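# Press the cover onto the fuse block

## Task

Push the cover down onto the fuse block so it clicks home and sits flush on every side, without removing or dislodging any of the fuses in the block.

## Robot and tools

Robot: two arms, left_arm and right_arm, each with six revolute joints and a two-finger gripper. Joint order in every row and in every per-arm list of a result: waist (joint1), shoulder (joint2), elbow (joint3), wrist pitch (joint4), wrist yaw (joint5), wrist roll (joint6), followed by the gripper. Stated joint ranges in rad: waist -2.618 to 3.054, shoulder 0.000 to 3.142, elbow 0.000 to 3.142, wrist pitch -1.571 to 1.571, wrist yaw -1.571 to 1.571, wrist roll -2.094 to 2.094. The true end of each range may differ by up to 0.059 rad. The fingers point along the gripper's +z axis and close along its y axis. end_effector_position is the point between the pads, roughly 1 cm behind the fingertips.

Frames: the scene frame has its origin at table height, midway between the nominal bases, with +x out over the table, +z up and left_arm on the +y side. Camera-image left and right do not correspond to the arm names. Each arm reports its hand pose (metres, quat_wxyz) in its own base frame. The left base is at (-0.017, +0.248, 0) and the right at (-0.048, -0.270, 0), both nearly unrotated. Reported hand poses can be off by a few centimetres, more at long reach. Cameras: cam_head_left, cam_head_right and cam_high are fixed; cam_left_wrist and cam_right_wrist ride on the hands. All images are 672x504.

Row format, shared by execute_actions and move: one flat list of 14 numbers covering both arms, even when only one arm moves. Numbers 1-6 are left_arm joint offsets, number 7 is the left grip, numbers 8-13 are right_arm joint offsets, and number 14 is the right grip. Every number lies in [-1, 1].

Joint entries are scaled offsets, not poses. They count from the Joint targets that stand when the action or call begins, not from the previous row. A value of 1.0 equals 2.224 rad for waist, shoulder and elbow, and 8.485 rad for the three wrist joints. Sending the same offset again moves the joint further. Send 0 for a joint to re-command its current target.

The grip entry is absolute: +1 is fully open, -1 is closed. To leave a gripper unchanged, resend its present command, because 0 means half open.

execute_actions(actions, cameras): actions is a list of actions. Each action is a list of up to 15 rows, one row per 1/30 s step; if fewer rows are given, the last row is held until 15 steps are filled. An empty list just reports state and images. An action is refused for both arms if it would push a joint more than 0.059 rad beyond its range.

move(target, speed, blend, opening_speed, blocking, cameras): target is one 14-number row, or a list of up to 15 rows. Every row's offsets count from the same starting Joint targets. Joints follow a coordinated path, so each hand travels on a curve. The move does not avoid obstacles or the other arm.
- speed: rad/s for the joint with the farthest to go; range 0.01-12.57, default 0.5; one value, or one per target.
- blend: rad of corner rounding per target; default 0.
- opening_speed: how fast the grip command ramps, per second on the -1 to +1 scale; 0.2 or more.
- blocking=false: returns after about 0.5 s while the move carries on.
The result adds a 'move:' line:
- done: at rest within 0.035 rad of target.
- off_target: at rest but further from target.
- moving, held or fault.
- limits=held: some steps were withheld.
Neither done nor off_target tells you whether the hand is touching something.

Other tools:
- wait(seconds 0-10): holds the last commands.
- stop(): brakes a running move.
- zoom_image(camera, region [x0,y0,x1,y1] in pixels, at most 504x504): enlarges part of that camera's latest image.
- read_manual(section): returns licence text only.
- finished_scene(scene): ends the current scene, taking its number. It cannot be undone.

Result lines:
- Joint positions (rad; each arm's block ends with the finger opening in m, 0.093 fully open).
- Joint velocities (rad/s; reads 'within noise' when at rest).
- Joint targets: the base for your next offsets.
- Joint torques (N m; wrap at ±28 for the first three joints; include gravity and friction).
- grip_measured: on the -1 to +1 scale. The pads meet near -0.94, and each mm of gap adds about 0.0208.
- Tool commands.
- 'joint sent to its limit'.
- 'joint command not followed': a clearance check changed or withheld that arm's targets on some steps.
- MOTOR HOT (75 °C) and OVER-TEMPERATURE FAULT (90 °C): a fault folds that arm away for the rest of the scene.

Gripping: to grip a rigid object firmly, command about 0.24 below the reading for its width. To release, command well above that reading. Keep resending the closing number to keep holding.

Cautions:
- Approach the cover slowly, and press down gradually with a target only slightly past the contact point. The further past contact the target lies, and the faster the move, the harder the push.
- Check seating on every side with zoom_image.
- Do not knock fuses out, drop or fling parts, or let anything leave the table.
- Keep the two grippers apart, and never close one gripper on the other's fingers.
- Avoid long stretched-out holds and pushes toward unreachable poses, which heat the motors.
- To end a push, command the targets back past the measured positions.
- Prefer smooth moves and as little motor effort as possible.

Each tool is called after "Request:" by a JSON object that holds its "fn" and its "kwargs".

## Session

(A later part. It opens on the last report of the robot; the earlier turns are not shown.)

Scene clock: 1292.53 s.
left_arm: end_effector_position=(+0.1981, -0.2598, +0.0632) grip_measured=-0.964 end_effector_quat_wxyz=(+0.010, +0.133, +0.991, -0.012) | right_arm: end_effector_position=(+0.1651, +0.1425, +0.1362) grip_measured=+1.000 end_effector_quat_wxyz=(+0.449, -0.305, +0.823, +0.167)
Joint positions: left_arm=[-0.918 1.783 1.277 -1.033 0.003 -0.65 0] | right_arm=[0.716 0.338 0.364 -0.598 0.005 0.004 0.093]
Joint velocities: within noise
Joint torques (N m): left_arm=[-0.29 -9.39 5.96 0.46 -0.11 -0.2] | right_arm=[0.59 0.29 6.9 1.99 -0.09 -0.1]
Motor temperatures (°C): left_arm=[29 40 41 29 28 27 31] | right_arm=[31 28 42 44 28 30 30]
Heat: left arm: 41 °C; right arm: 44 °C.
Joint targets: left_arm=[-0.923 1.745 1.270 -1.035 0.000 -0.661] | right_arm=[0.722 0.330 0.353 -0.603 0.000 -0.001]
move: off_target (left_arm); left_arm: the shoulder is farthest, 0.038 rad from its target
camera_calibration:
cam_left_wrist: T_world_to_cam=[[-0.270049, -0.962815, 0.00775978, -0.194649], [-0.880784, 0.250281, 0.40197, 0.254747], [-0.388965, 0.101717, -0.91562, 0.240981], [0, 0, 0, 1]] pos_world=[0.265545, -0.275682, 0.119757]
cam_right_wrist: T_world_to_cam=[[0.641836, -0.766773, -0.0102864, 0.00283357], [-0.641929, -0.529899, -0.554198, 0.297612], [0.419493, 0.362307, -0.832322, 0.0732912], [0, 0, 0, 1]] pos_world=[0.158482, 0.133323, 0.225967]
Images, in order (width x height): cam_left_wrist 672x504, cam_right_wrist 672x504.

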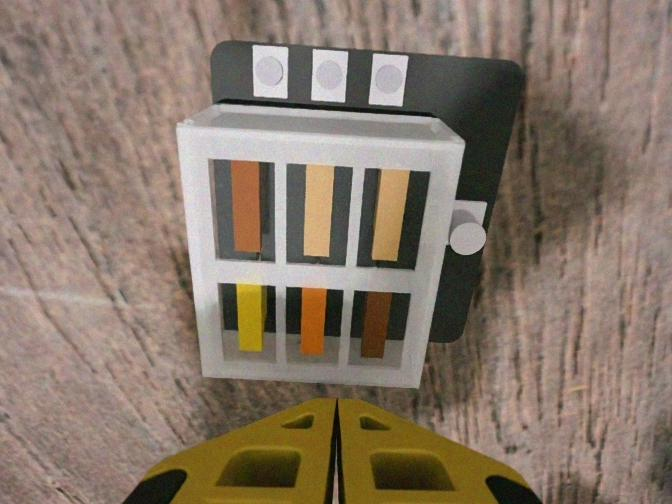

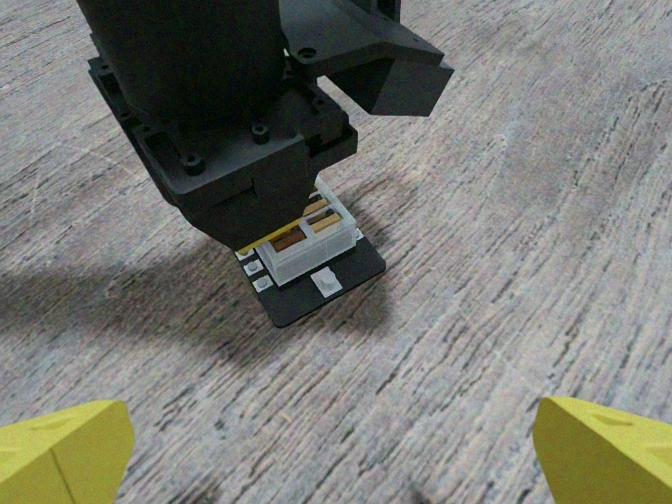

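Request:
{"fn": "move", "kwargs": {"target": [0, 0.0312, -0.0190, 0.0099, 0, 0, -0.97, 0, 0, 0, 0, 0, 0, 1], "speed": 0.06, "cameras": ["cam_left_wrist", "cam_right_wrist"]}}

Request:
{"fn": "zoom_image", "kwargs": {"camera": "cam_left_wrist", "region": [180, 200, 480, 500]}}

Request:
{"fn": "zoom_image", "kwargs": {"camera": "cam_right_wrist", "region": [215, 170, 395, 340]}}

Scene clock: 1312.03 s.
left_arm: end_effector_position=(+0.1979, -0.2595, +0.0541) grip_measured=-0.964 end_effector_quat_wxyz=(+0.012, +0.133, +0.991, -0.014) | right_arm: end_effector_position=(+0.1651, +0.1425, +0.1362) grip_measured=+1.000 end_effector_quat_wxyz=(+0.449, -0.305, +0.823, +0.167)
Joint positions: left_arm=[-0.918 1.786 1.244 -0.991 0.003 -0.65 0] | right_arm=[0.716 0.338 0.364 -0.598 0.005 0.004 0.093]
Joint velocities: within noise
Joint torques (N m): left_arm=[-0.34 -4.33 4.98 0.95 -0.11 -0.21] | right_arm=[0.5 0.18 6.97 1.98 -0.02 -0.12]
Motor temperatures (°C): left_arm=[29 44 40 29 28 27 31] | right_arm=[31 28 42 44 28 30 30]
Heat: left arm: 44 °C; right arm: 44 °C.
Joint targets: left_arm=[-0.923 1.814 1.228 -0.951 0.000 -0.661] | right_arm=[0.722 0.330 0.353 -0.603 0.000 -0.001]
move: off_target (left_arm); left_arm: the wrist pitch is farthest, 0.040 rad from its target
camera_calibration:
cam_left_wrist: T_world_to_cam=[[-0.269727, -0.962875, 0.0109573, -0.194672], [-0.882164, 0.251648, 0.398071, 0.258991], [-0.38605, 0.0977042, -0.917289, 0.231026], [0, 0, 0, 1]] pos_world=[0.265152, -0.275191, 0.110954]
cam_right_wrist: T_world_to_cam=[[0.641836, -0.766773, -0.0102864, 0.00283357], [-0.641929, -0.529899, -0.554198, 0.297612], [0.419493, 0.362307, -0.832322, 0.0732912], [0, 0, 0, 1]] pos_world=[0.158482, 0.133323, 0.225967]
Images, in order (width x height): cam_left_wrist 672x504, cam_right_wrist 672x504.

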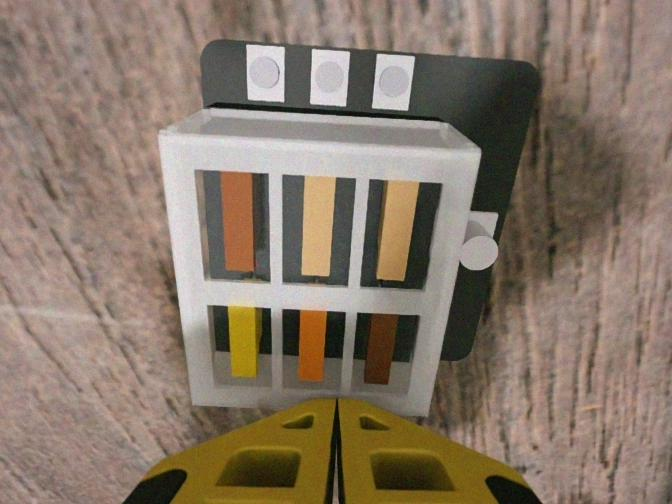

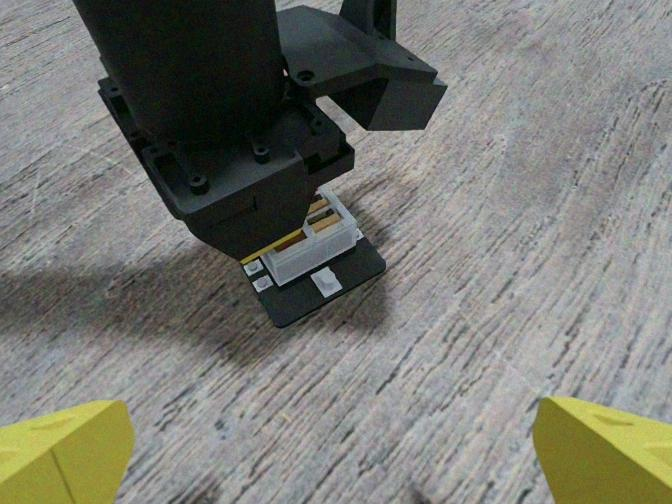

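Scaled by 1.680 from the camera's 672x504 image, which has a finer 960x720 frame.

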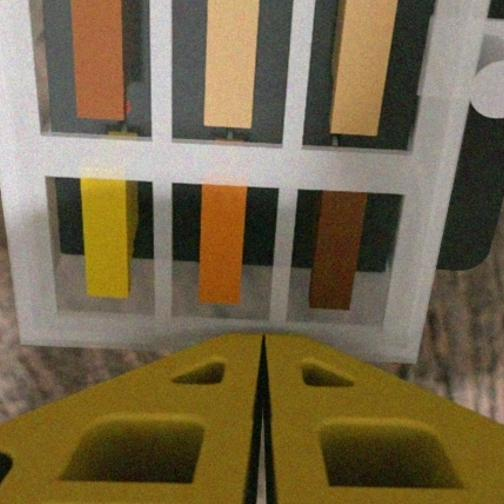

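Scaled by 2.800 from the camera's 672x504 image, which has a finer 960x720 frame.

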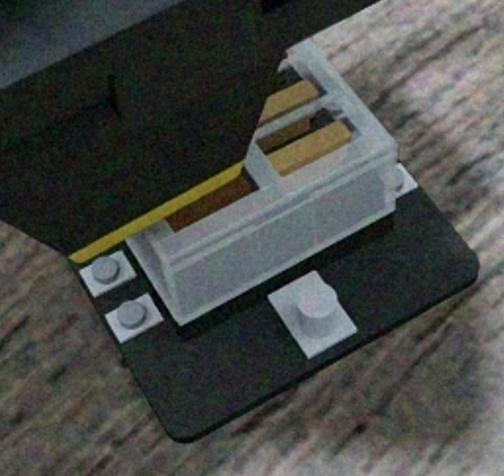

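Request:
{"fn": "move", "kwargs": {"target": [0, 0.0135, 0, 0.0022, 0, 0, -0.97, 0, 0, 0, 0, 0, 0, 1], "speed": 0.06, "cameras": ["cam_left_wrist"]}}

Request:
{"fn": "zoom_image", "kwargs": {"camera": "cam_left_wrist", "region": [180, 200, 480, 500]}}

Scene clock: 1328.63 s.
left_arm: end_effector_position=(+0.1978, -0.2593, +0.0530) grip_measured=-0.964 end_effector_quat_wxyz=(+0.011, +0.133, +0.991, -0.013) | right_arm: end_effector_position=(+0.1651, +0.1425, +0.1362) grip_measured=+1.000 end_effector_quat_wxyz=(+0.449, -0.305, +0.823, +0.167)
Joint positions: left_arm=[-0.918 1.79 1.244 -0.991 0.003 -0.651 0] | right_arm=[0.716 0.338 0.364 -0.598 0.005 0.004 0.093]
Joint velocities: within noise
Joint torques (N m): left_arm=[-0.36 -2.33 5 1.16 -0.11 -0.2] | right_arm=[0.88 0.39 7.16 2 -0.09 -0.02]
Motor temperatures (°C): left_arm=[29 40 39 29 28 27 31] | right_arm=[31 28 42 44 28 30 30]
Heat: left arm: 40 °C; right arm: 44 °C.
Joint targets: left_arm=[-0.923 1.844 1.228 -0.932 0.000 -0.661] | right_arm=[0.722 0.330 0.353 -0.603 0.000 -0.001]
move: off_target (left_arm); left_arm: the wrist pitch is farthest, 0.059 rad from its target
camera_calibration:
cam_left_wrist: T_world_to_cam=[[-0.269292, -0.963017, 0.00890147, -0.194582], [-0.881454, 0.250187, 0.400556, 0.258639], [-0.387969, 0.10002, -0.916229, 0.230863], [0, 0, 0, 1]] pos_world=[0.265147, -0.275185, 0.109656]
Images, in order (width x height): cam_left_wrist 672x504.

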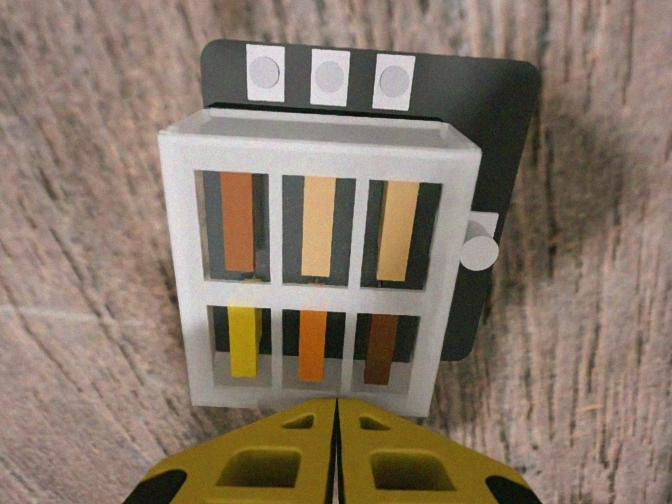

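Scaled by 1.680 from the camera's 672x504 image, which has a finer 960x720 frame.

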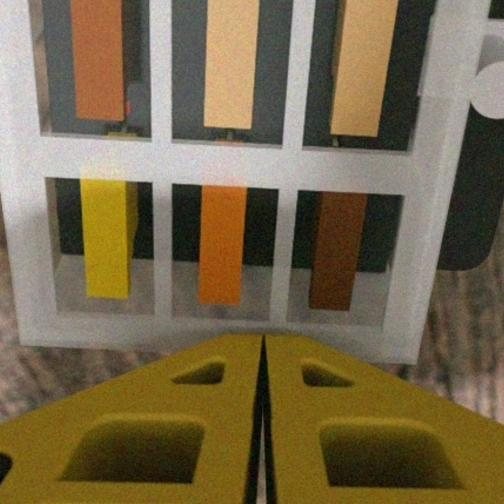

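Request:
{"fn": "move", "kwargs": {"target": [0, 0.009, -0.0045, 0.0, 0, 0, -0.97, 0, 0, 0, 0, 0, 0, 1], "speed": 0.06, "cameras": ["cam_left_wrist"]}}

Request:
{"fn": "zoom_image", "kwargs": {"camera": "cam_left_wrist", "region": [180, 200, 480, 500]}}

Scene clock: 1339.57 s.
left_arm: end_effector_position=(+0.1979, -0.2594, +0.0526) grip_measured=-0.964 end_effector_quat_wxyz=(+0.010, +0.133, +0.991, -0.012) | right_arm: end_effector_position=(+0.1651, +0.1425, +0.1362) grip_measured=+1.000 end_effector_quat_wxyz=(+0.449, -0.305, +0.823, +0.167)
Joint positions: left_arm=[-0.918 1.793 1.246 -0.992 0.003 -0.651 0] | right_arm=[0.716 0.338 0.364 -0.598 0.005 0.004 0.093]
Joint velocities: within noise
Joint torques (N m): left_arm=[-0.35 -0.94 3.79 1.16 -0.11 -0.19] | right_arm=[0.59 0.08 6.79 1.9 -0.07 -0.11]
Motor temperatures (°C): left_arm=[29 39 38 29 28 27 31] | right_arm=[31 28 42 44 28 30 30]
Heat: left arm: 39 °C; right arm: 44 °C.
Joint targets: left_arm=[-0.923 1.864 1.218 -0.932 0.000 -0.661] | right_arm=[0.722 0.330 0.353 -0.603 0.000 -0.001]
move: off_target (left_arm); left_arm: the shoulder is farthest, 0.072 rad from its target
camera_calibration:
cam_left_wrist: T_world_to_cam=[[-0.269308, -0.963023, 0.00776014, -0.194586], [-0.880967, 0.249601, 0.40199, 0.258615], [-0.389062, 0.101423, -0.915611, 0.23111], [0, 0, 0, 1]] pos_world=[0.265344, -0.275381, 0.109157]
Images, in order (width x height): cam_left_wrist 672x504.

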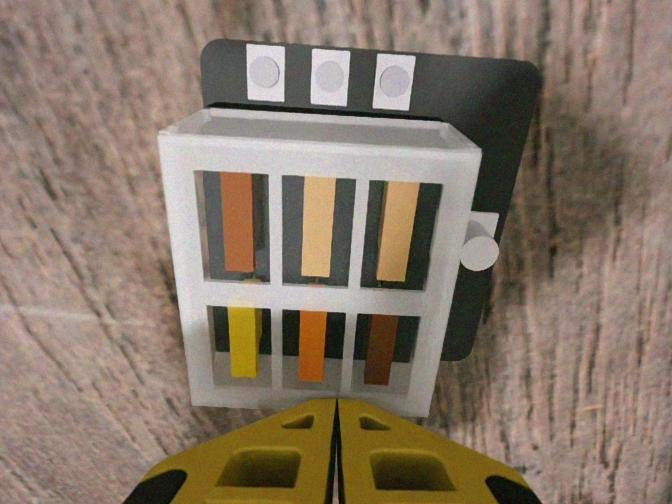

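Scaled by 1.680 from the camera's 672x504 image, which has a finer 960x720 frame.

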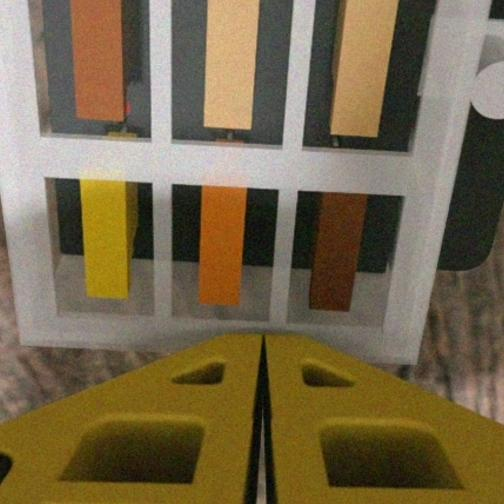

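Request:
{"fn": "move", "kwargs": {"target": [0, 0.0202, -0.018, 0.0, 0, 0, -0.97, 0, 0, 0, 0, 0, 0, 1], "speed": 0.06, "cameras": ["cam_left_wrist", "cam_right_wrist"]}}

Request:
{"fn": "zoom_image", "kwargs": {"camera": "cam_left_wrist", "region": [180, 200, 480, 500]}}

Request:
{"fn": "zoom_image", "kwargs": {"camera": "cam_right_wrist", "region": [215, 170, 395, 340]}}

Scene clock: 1347.03 s.
left_arm: end_effector_position=(+0.1965, -0.2576, +0.0491) grip_measured=-0.964 end_effector_quat_wxyz=(+0.004, +0.133, +0.991, -0.006) | right_arm: end_effector_position=(+0.1651, +0.1425, +0.1362) grip_measured=+1.000 end_effector_quat_wxyz=(+0.449, -0.305, +0.823, +0.167)
Joint positions: left_arm=[-0.918 1.804 1.246 -0.998 0.003 -0.651 0] | right_arm=[0.716 0.338 0.364 -0.598 0.005 0.004 0.093]
Joint velocities: within noise
Joint torques (N m): left_arm=[-0.39 1.48 -0.16 1.24 -0.12 -0.21] | right_arm=[0.85 0.02 6.91 1.97 -0.07 -0.1]
Motor temperatures (°C): left_arm=[29 37 38 30 28 27 31] | right_arm=[31 28 42 44 28 30 30]
Heat: left arm: 38 °C; right arm: 44 °C.
Joint targets: left_arm=[-0.923 1.909 1.178 -0.932 0.000 -0.661] | right_arm=[0.722 0.330 0.353 -0.603 0.000 -0.001]
move: off_target (left_arm); left_arm: the shoulder is farthest, 0.105 rad from its target
camera_calibration:
cam_left_wrist: T_world_to_cam=[[-0.269319, -0.963046, -0.00306029, -0.192649], [-0.876508, 0.243799, 0.415085, 0.255292], [-0.399, 0.114473, -0.909777, 0.232173], [0, 0, 0, 1]] pos_world=[0.264518, -0.274348, 0.104668]
cam_right_wrist: T_world_to_cam=[[0.641836, -0.766773, -0.0102864, 0.00283357], [-0.641929, -0.529899, -0.554198, 0.297612], [0.419493, 0.362307, -0.832322, 0.0732912], [0, 0, 0, 1]] pos_world=[0.158482, 0.133323, 0.225967]
Images, in order (width x height): cam_left_wrist 672x504, cam_right_wrist 672x504.

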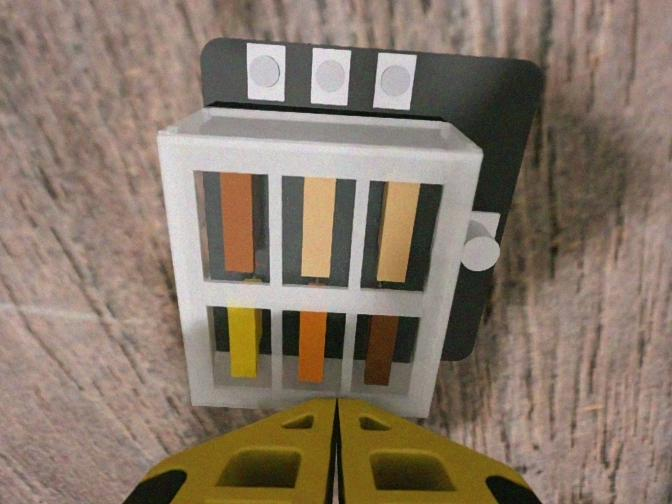

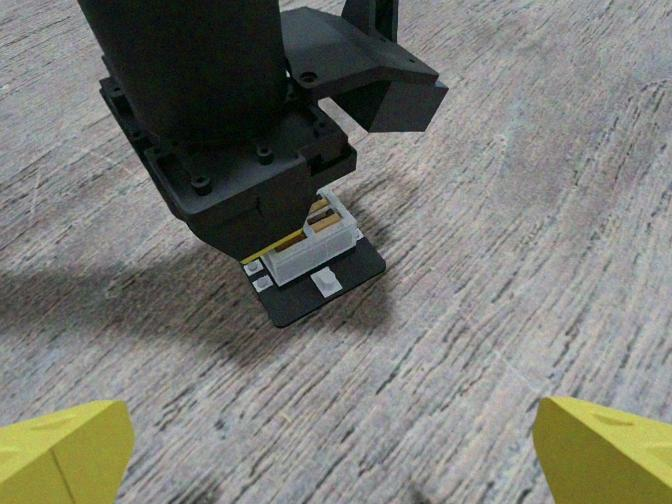

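Scaled by 1.680 from the camera's 672x504 image, which has a finer 960x720 frame.

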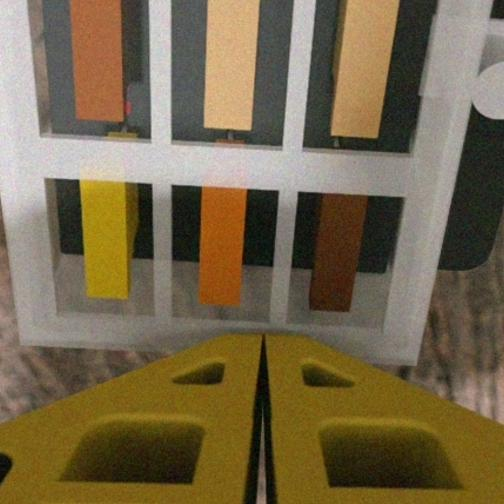

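Scaled by 2.800 from the camera's 672x504 image, which has a finer 960x720 frame.

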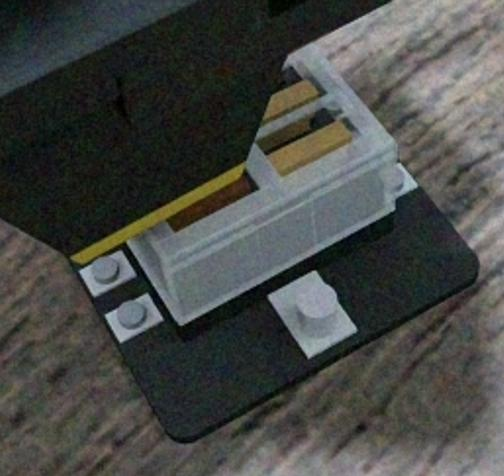

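Request:
{"fn": "zoom_image", "kwargs": {"camera": "cam_right_wrist", "region": [245, 235, 325, 315]}}

Scaled by 6.300 from the camera's 672x504 image, which has a finer 960x720 frame.

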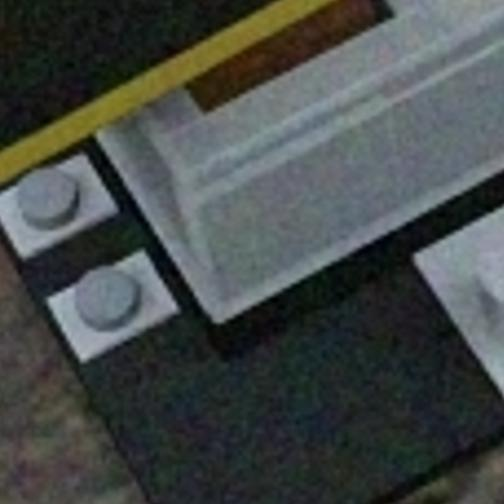

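Request:
{"fn": "zoom_image", "kwargs": {"camera": "cam_right_wrist", "region": [310, 205, 390, 285]}}

Request:
{"fn": "zoom_image", "kwargs": {"camera": "cam_left_wrist", "region": [150, 60, 330, 180]}}

Request:
{"fn": "zoom_image", "kwargs": {"camera": "cam_left_wrist", "region": [330, 60, 510, 180]}}

Scaled by 6.300 from the camera's 672x504 image, which has a finer 960x720 frame.

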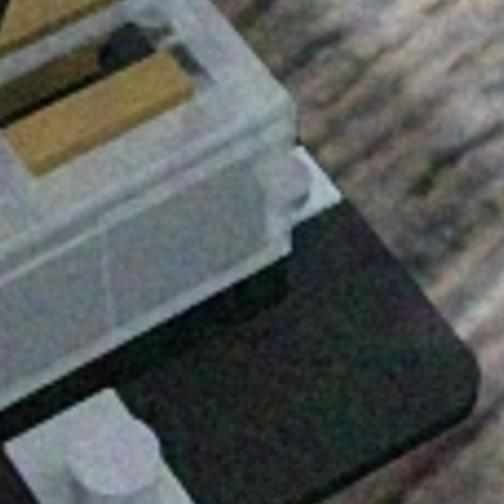

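Scaled by 2.800 from the camera's 672x504 image, which has a finer 960x720 frame.

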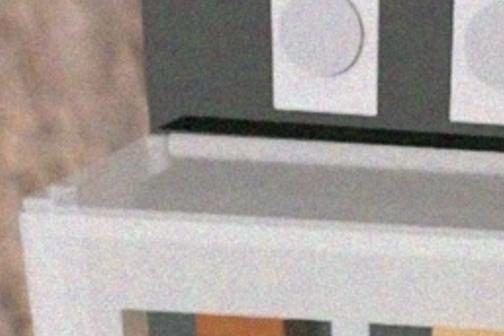

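Scaled by 2.800 from the camera's 672x504 image, which has a finer 960x720 frame.

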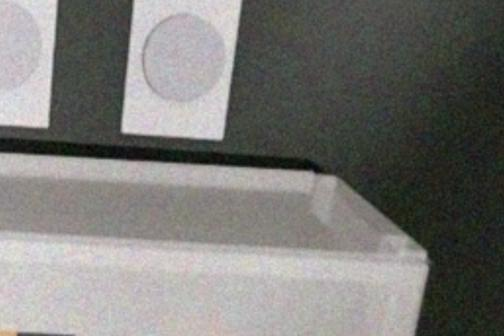

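Request:
{"fn": "move", "kwargs": {"target": [[0, -0.045, 0.0315, 0, 0, 0, -0.97, 0, 0, 0, 0, 0, 0, 1], [0, -0.0265, 0.1115, -0.0193, 0, 0, -0.97, 0, 0, 0, 0, 0, 0, 1], [0.0274, -0.0265, 0.1115, -0.0193, 0, -0.1637, -0.97, 0, 0, 0, 0, 0, 0, 1]], "speed": [0.2, 0.3, 1.0]}}

Request:
{"fn": "zoom_image", "kwargs": {"camera": "cam_right_wrist", "region": [225, 180, 395, 330]}}

Request:
{"fn": "zoom_image", "kwargs": {"camera": "cam_left_wrist", "region": [150, 150, 530, 430]}}

Scene clock: 1403.73 s.
left_arm: end_effector_position=(+0.2252, -0.2661, +0.0771) grip_measured=-0.964 end_effector_quat_wxyz=(+0.002, -0.552, +0.834, -0.026) | right_arm: end_effector_position=(+0.1651, +0.1425, +0.1362) grip_measured=+1.000 end_effector_quat_wxyz=(+0.449, -0.305, +0.823, +0.167)
Joint positions: left_arm=[-0.867 1.834 1.397 -1.083 0.003 -2.036 0] | right_arm=[0.716 0.338 0.364 -0.598 0.005 0.004 0.093]
Joint velocities: within noise
Joint torques (N m): left_arm=[0.55 -5.68 9.55 0.29 -0.14 -0.2] | right_arm=[0.55 0.12 6.84 1.96 -0.08 -0.13]
Motor temperatures (°C): left_arm=[29 34 35 30 28 27 31] | right_arm=[31 28 42 44 28 30 30]
Heat: left arm: 35 °C; right arm: 44 °C.
Joint targets: left_arm=[-0.862 1.850 1.426 -1.096 0.000 -2.050] | right_arm=[0.722 0.330 0.353 -0.603 0.000 -0.001]
move: done
camera_calibration:
cam_left_wrist: T_world_to_cam=[[0.917646, -0.396178, 0.0311096, -0.312065], [-0.367413, -0.815972, 0.446315, -0.128116], [-0.151436, -0.42099, -0.894335, 0.0706891], [0, 0, 0, 1]] pos_world=[0.249998, -0.198413, 0.130108]
cam_right_wrist: T_world_to_cam=[[0.641836, -0.766773, -0.0102864, 0.00283357], [-0.641929, -0.529899, -0.554198, 0.297612], [0.419493, 0.362307, -0.832322, 0.0732912], [0, 0, 0, 1]] pos_world=[0.158482, 0.133323, 0.225967]

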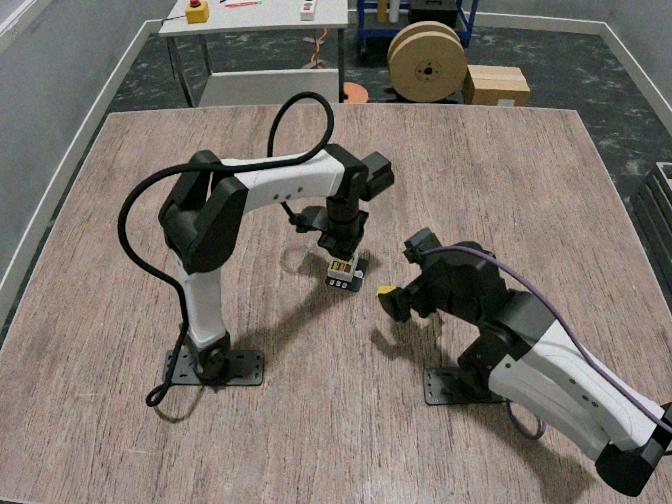

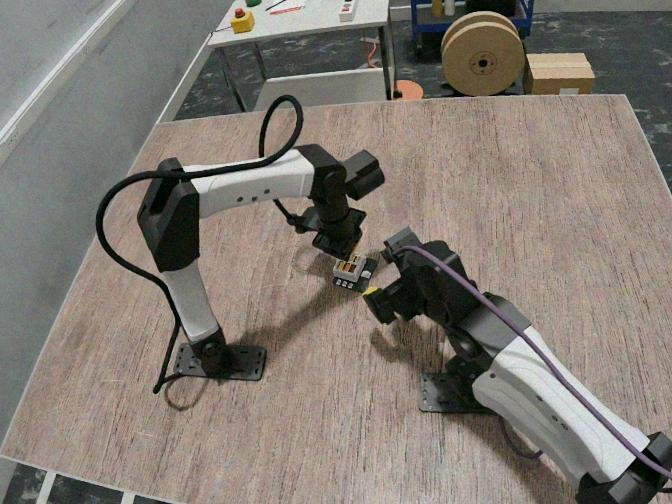

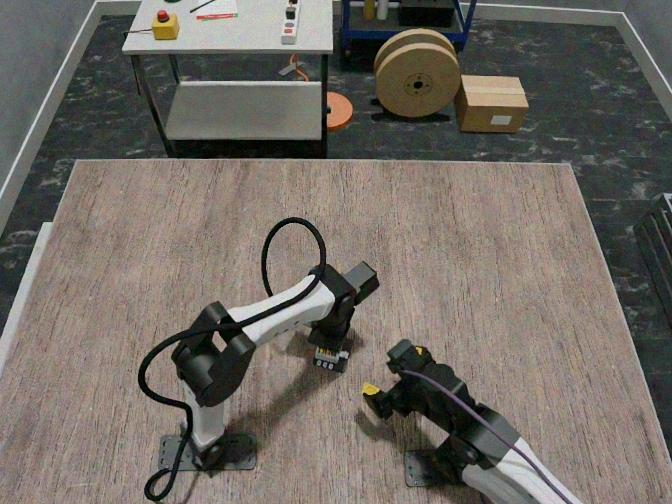

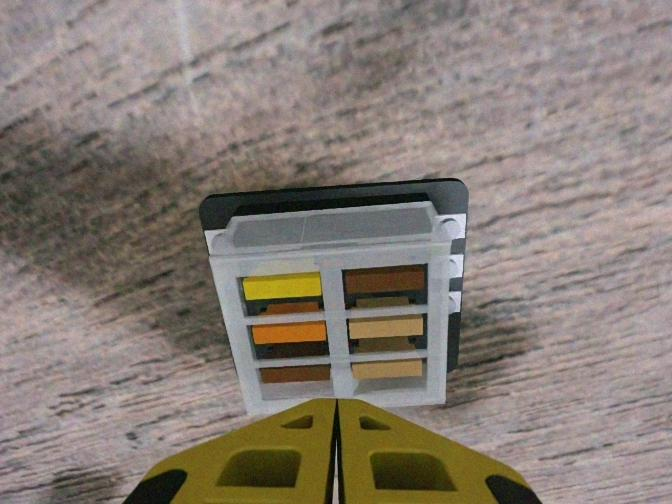

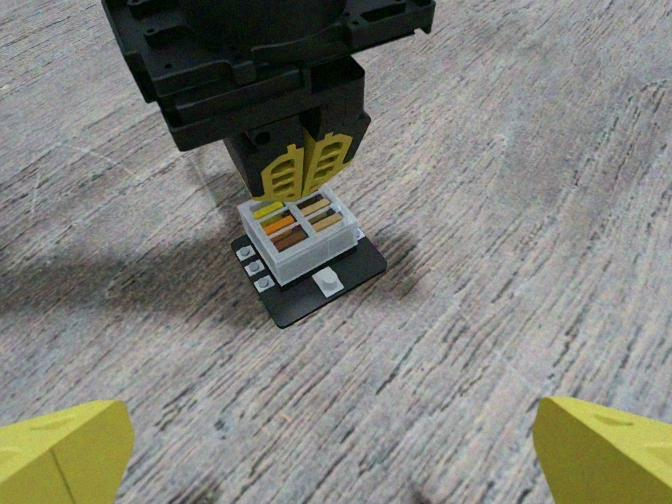

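Scaled by 2.965 from the camera's 672x504 image, which has a finer 960x720 frame.

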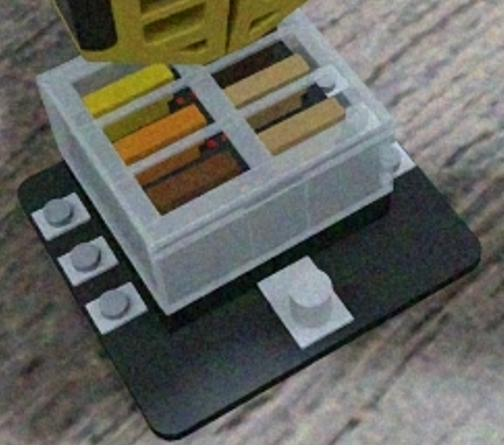

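Scaled by 1.326 from the camera's 672x504 image, which has a finer 960x720 frame.

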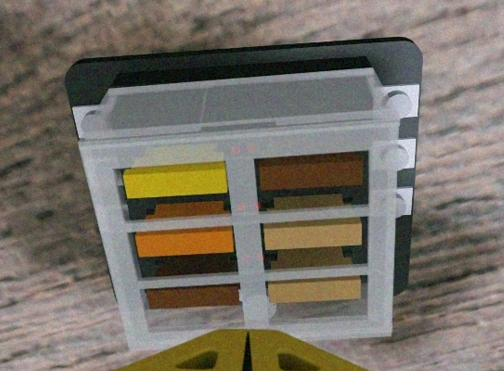

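Request:
{"fn": "zoom_image", "kwargs": {"camera": "cam_left_wrist", "region": [190, 165, 330, 265]}}

Request:
{"fn": "zoom_image", "kwargs": {"camera": "cam_left_wrist", "region": [340, 165, 480, 265]}}

Request:
{"fn": "zoom_image", "kwargs": {"camera": "cam_right_wrist", "region": [225, 195, 305, 295]}}

Scaled by 3.600 from the camera's 672x504 image, which has a finer 960x720 frame.

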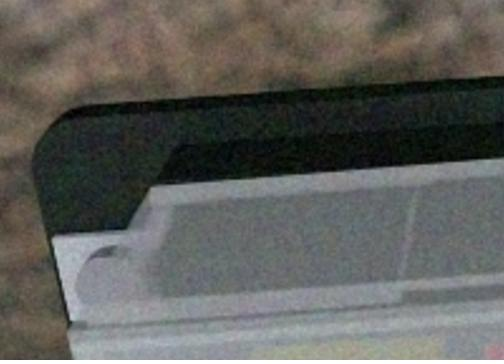

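Scaled by 3.600 from the camera's 672x504 image, which has a finer 960x720 frame.

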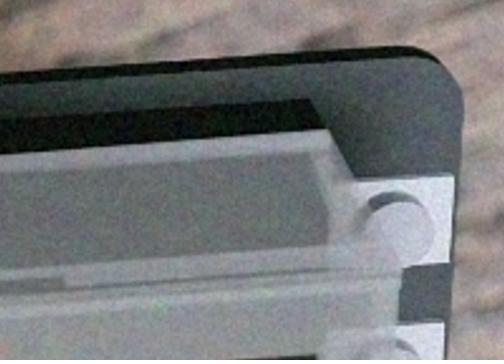

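Scaled by 5.040 from the camera's 672x504 image, which has a finer 960x720 frame.

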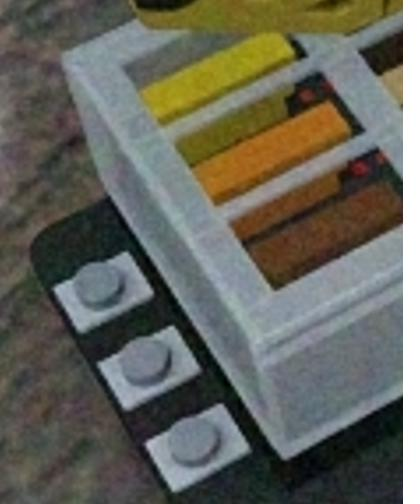

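Request:
{"fn": "move", "kwargs": {"target": [0.0157, -0.0686, 0, 0, 0, 0, -0.97, 0, 0, 0, 0, 0, 0, 1], "speed": 0.3, "cameras": []}}

Scene clock: 1444.73 s.
left_arm: end_effector_position=(+0.2360, -0.2593, +0.1126) grip_measured=-0.964 end_effector_quat_wxyz=(+0.009, -0.565, +0.821, -0.079) | right_arm: end_effector_position=(+0.1651, +0.1425, +0.1362) grip_measured=+1.000 end_effector_quat_wxyz=(+0.449, -0.305, +0.823, +0.167)
Joint positions: left_arm=[-0.831 1.727 1.397 -1.083 0.003 -2.037 0] | right_arm=[0.716 0.338 0.364 -0.598 0.005 0.004 0.093]
Joint velocities: within noise
Joint torques (N m): left_arm=[0.46 -8.44 9.61 0.53 -0.13 -0.22] | right_arm=[0.57 0.17 6.87 1.96 -0.01 -0.09]
Motor temperatures (°C): left_arm=[29 38 38 29 28 27 31] | right_arm=[31 28 42 44 28 30 30]
Heat: left arm: 38 °C; right arm: 44 °C.
Joint targets: left_arm=[-0.827 1.698 1.426 -1.096 0.000 -2.050] | right_arm=[0.722 0.330 0.353 -0.603 0.000 -0.001]
move: done
No camera images: "cameras" was empty.

Request:
{"fn": "move", "kwargs": {"target": [0, 0, -0.1061, 0.01485, 0, 0, -0.97, 0, 0, 0, 0, 0, 0, 1], "speed": 0.25, "cameras": ["cam_left_wrist", "cam_right_wrist"]}}

Request:
{"fn": "zoom_image", "kwargs": {"camera": "cam_left_wrist", "region": [230, 230, 530, 504]}}

Request:
{"fn": "zoom_image", "kwargs": {"camera": "cam_right_wrist", "region": [225, 170, 375, 320]}}

Scene clock: 1457.70 s.
left_arm: end_effector_position=(+0.2125, -0.2336, +0.0602) grip_measured=-0.964 end_effector_quat_wxyz=(+0.002, -0.567, +0.823, -0.027) | right_arm: end_effector_position=(+0.1651, +0.1425, +0.1362) grip_measured=+1.000 end_effector_quat_wxyz=(+0.449, -0.305, +0.823, +0.167)
Joint positions: left_arm=[-0.831 1.727 1.196 -0.987 0.003 -2.038 0] | right_arm=[0.716 0.338 0.364 -0.598 0.005 0.004 0.093]
Joint velocities: within noise
Joint torques (N m): left_arm=[0.51 -8.17 5.94 0.64 -0.13 -0.23] | right_arm=[0.66 0.01 6.5 2.02 -0.07 -0.11]
Motor temperatures (°C): left_arm=[29 41 39 29 28 27 30] | right_arm=[31 28 42 44 28 30 30]
Heat: left arm: 41 °C; right arm: 44 °C.
Joint targets: left_arm=[-0.827 1.698 1.190 -0.970 0.000 -2.050] | right_arm=[0.722 0.330 0.353 -0.603 0.000 -0.001]
move: done
camera_calibration:
cam_left_wrist: T_world_to_cam=[[0.931782, -0.361474, 0.0334458, -0.282075], [-0.337361, -0.828223, 0.447475, -0.108024], [-0.13405, -0.428232, -0.893671, 0.0618041], [0, 0, 0, 1]] pos_world=[0.234674, -0.164964, 0.113005]
cam_right_wrist: T_world_to_cam=[[0.641836, -0.766773, -0.0102864, 0.00283357], [-0.641929, -0.529899, -0.554198, 0.297612], [0.419493, 0.362307, -0.832322, 0.0732912], [0, 0, 0, 1]] pos_world=[0.158482, 0.133323, 0.225967]
Images, in order (width x height): cam_left_wrist 672x504, cam_right_wrist 672x504.

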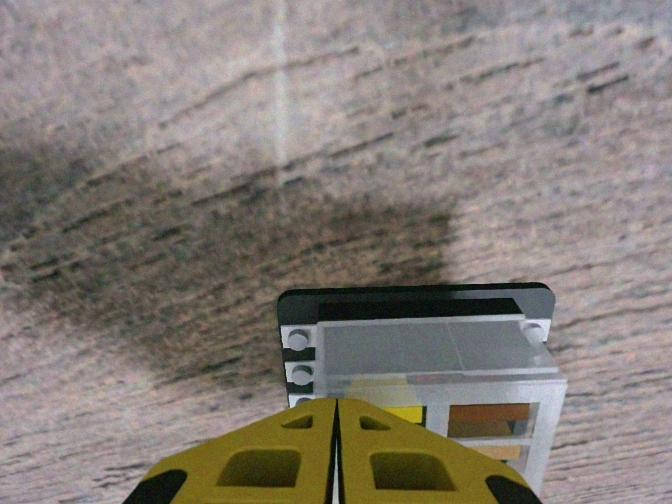

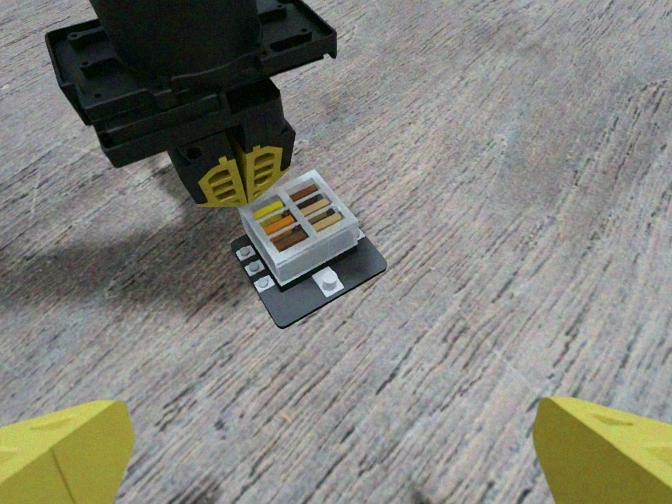

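Scaled by 1.680 from the camera's 672x504 image, which has a finer 960x720 frame.

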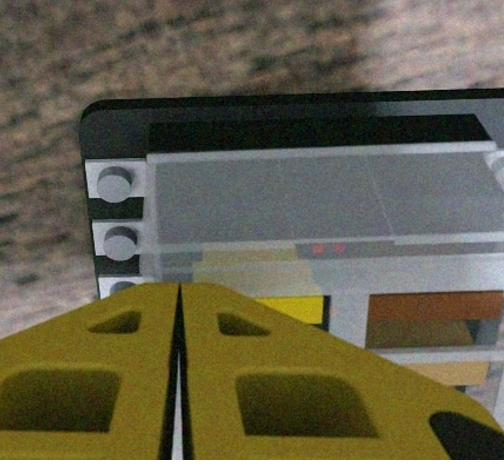

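Scaled by 3.360 from the camera's 672x504 image, which has a finer 960x720 frame.

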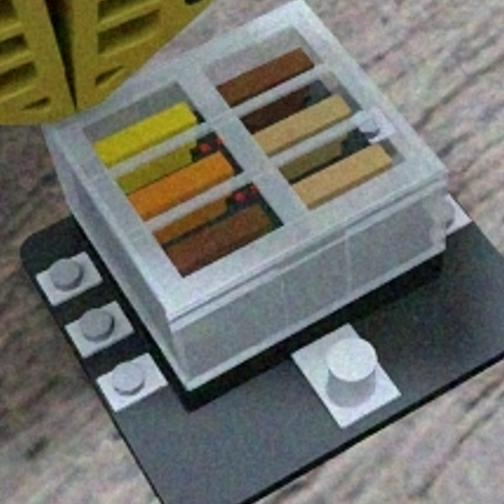

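Request:
{"fn": "move", "kwargs": {"target": [-0.00854, 0.0300, -0.0126, 0.0067, 0, 0, -0.97, 0, 0, 0, 0, 0, 0, 1], "speed": 0.08, "cameras": ["cam_left_wrist"]}}

Request:
{"fn": "zoom_image", "kwargs": {"camera": "cam_left_wrist", "region": [230, 230, 530, 504]}}

Scene clock: 1476.33 s.
left_arm: end_effector_position=(+0.2131, -0.2373, +0.0542) grip_measured=-0.964 end_effector_quat_wxyz=(+0.003, -0.564, +0.825, -0.034) | right_arm: end_effector_position=(+0.1651, +0.1425, +0.1362) grip_measured=+1.000 end_effector_quat_wxyz=(+0.449, -0.305, +0.823, +0.167)
Joint positions: left_arm=[-0.838 1.733 1.178 -0.948 0.003 -2.038 0] | right_arm=[0.716 0.338 0.364 -0.598 0.005 0.004 0.093]
Joint velocities: within noise
Joint torques (N m): left_arm=[-0.61 -3.6 4.97 0.87 -0.14 -0.22] | right_arm=[0.69 0.35 6.93 1.95 -0.07 -0.11]
Motor temperatures (°C): left_arm=[29 42 38 29 28 27 30] | right_arm=[31 28 42 44 28 30 30]
Heat: left arm: 42 °C; right arm: 44 °C.
Joint targets: left_arm=[-0.846 1.764 1.162 -0.913 0.000 -2.050] | right_arm=[0.722 0.330 0.353 -0.603 0.000 -0.001]
move: done
camera_calibration:
cam_left_wrist: T_world_to_cam=[[0.929048, -0.367075, 0.0460941, -0.285198], [-0.346975, -0.821315, 0.452825, -0.104867], [-0.128363, -0.43669, -0.890407, 0.0516091], [0, 0, 0, 1]] pos_world=[0.235201, -0.168281, 0.106585]
Images, in order (width x height): cam_left_wrist 672x504.

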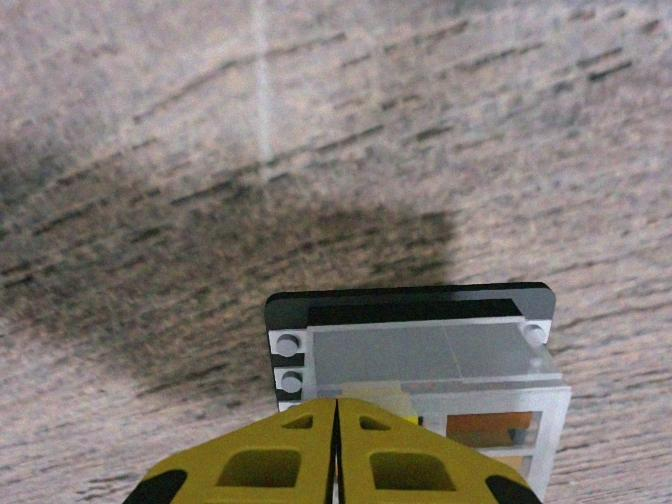

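Scaled by 1.680 from the camera's 672x504 image, which has a finer 960x720 frame.

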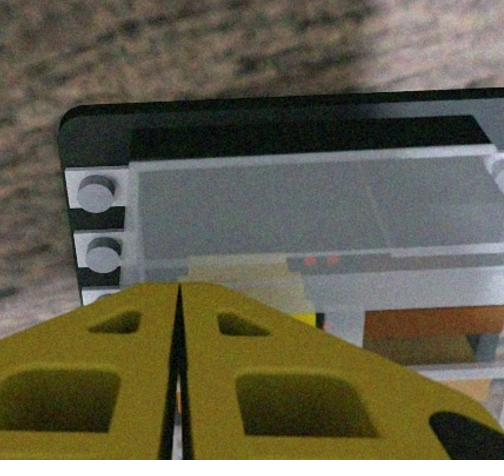

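Request:
{"fn": "move", "kwargs": {"target": [[0, 0.0130, -0.0100, 0.0030, 0, 0, -0.97, 0, 0, 0, 0, 0, 0, 1], [0, 0.0378, -0.036, 0.0035, 0, 0, -0.97, 0, 0, 0, 0, 0, 0, 1]], "speed": 0.06, "cameras": ["cam_left_wrist", "cam_right_wrist"]}}

Request:
{"fn": "zoom_image", "kwargs": {"camera": "cam_left_wrist", "region": [230, 230, 530, 504]}}

Request:
{"fn": "zoom_image", "kwargs": {"camera": "cam_right_wrist", "region": [225, 195, 305, 295]}}

Scene clock: 1490.67 s.
left_arm: end_effector_position=(+0.2110, -0.2350, +0.0492) grip_measured=-0.964 end_effector_quat_wxyz=(+0.002, -0.564, +0.825, -0.028) | right_arm: end_effector_position=(+0.1651, +0.1425, +0.1362) grip_measured=+1.000 end_effector_quat_wxyz=(+0.449, -0.305, +0.823, +0.167)
Joint positions: left_arm=[-0.838 1.738 1.164 -0.941 0.003 -2.038 0] | right_arm=[0.716 0.338 0.364 -0.598 0.005 0.004 0.093]
Joint velocities: within noise
Joint torques (N m): left_arm=[-0.59 2.43 -1.62 1.15 -0.14 -0.22] | right_arm=[0.55 0.25 7.06 1.98 -0.02 -0.11]
Motor temperatures (°C): left_arm=[29 40 38 29 28 27 30] | right_arm=[31 28 42 44 28 30 30]
Heat: left arm: 40 °C; right arm: 44 °C.
Joint targets: left_arm=[-0.846 1.849 1.082 -0.883 0.000 -2.050] | right_arm=[0.722 0.330 0.353 -0.603 0.000 -0.001]
move: off_target (left_arm); left_arm: the shoulder is farthest, 0.110 rad from its target
camera_calibration:
cam_left_wrist: T_world_to_cam=[[0.929361, -0.367496, 0.0351282, -0.281838], [-0.343331, -0.825414, 0.448125, -0.102911], [-0.135689, -0.428531, -0.89328, 0.0514781], [0, 0, 0, 1]] pos_world=[0.233582, -0.166459, 0.102002]
cam_right_wrist: T_world_to_cam=[[0.641836, -0.766773, -0.0102864, 0.00283357], [-0.641929, -0.529899, -0.554198, 0.297612], [0.419493, 0.362307, -0.832322, 0.0732912], [0, 0, 0, 1]] pos_world=[0.158482, 0.133323, 0.225967]
Images, in order (width x height): cam_left_wrist 672x504, cam_right_wrist 672x504.

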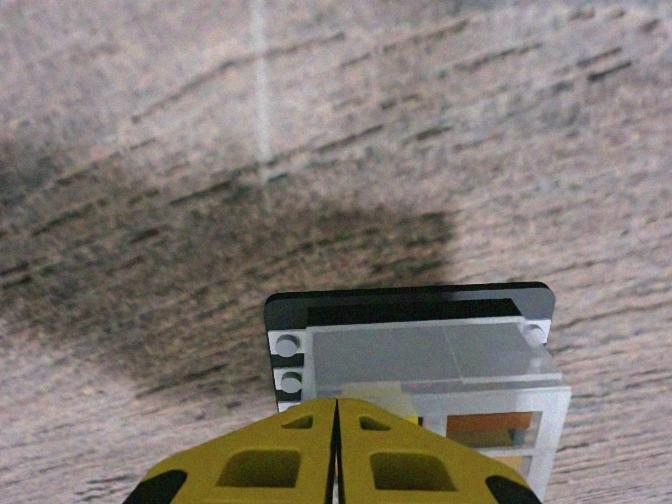

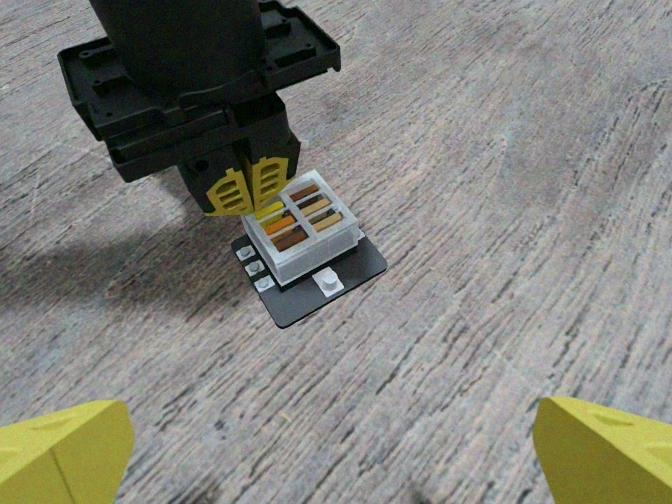

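Scaled by 1.680 from the camera's 672x504 image, which has a finer 960x720 frame.

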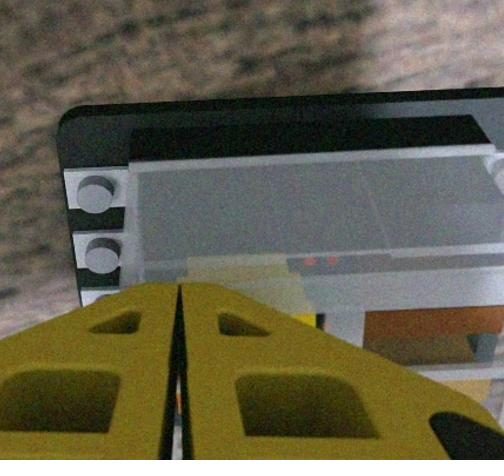

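Scaled by 5.040 from the camera's 672x504 image, which has a finer 960x720 frame.

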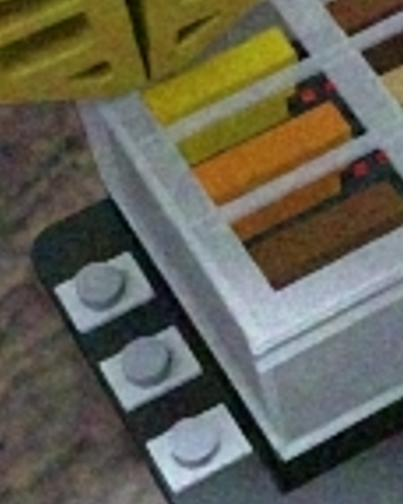

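Request:
{"fn": "zoom_image", "kwargs": {"camera": "cam_right_wrist", "region": [310, 205, 390, 285]}}

Request:
{"fn": "zoom_image", "kwargs": {"camera": "cam_right_wrist", "region": [245, 235, 325, 315]}}

Scaled by 6.300 from the camera's 672x504 image, which has a finer 960x720 frame.

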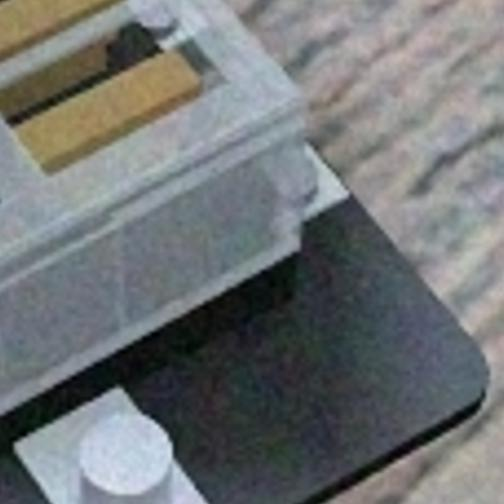

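Scaled by 6.300 from the camera's 672x504 image, which has a finer 960x720 frame.

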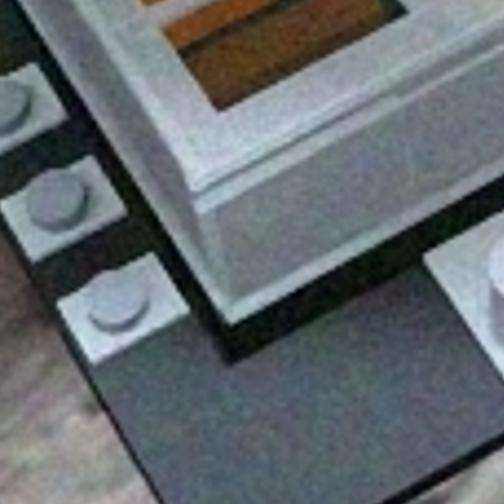

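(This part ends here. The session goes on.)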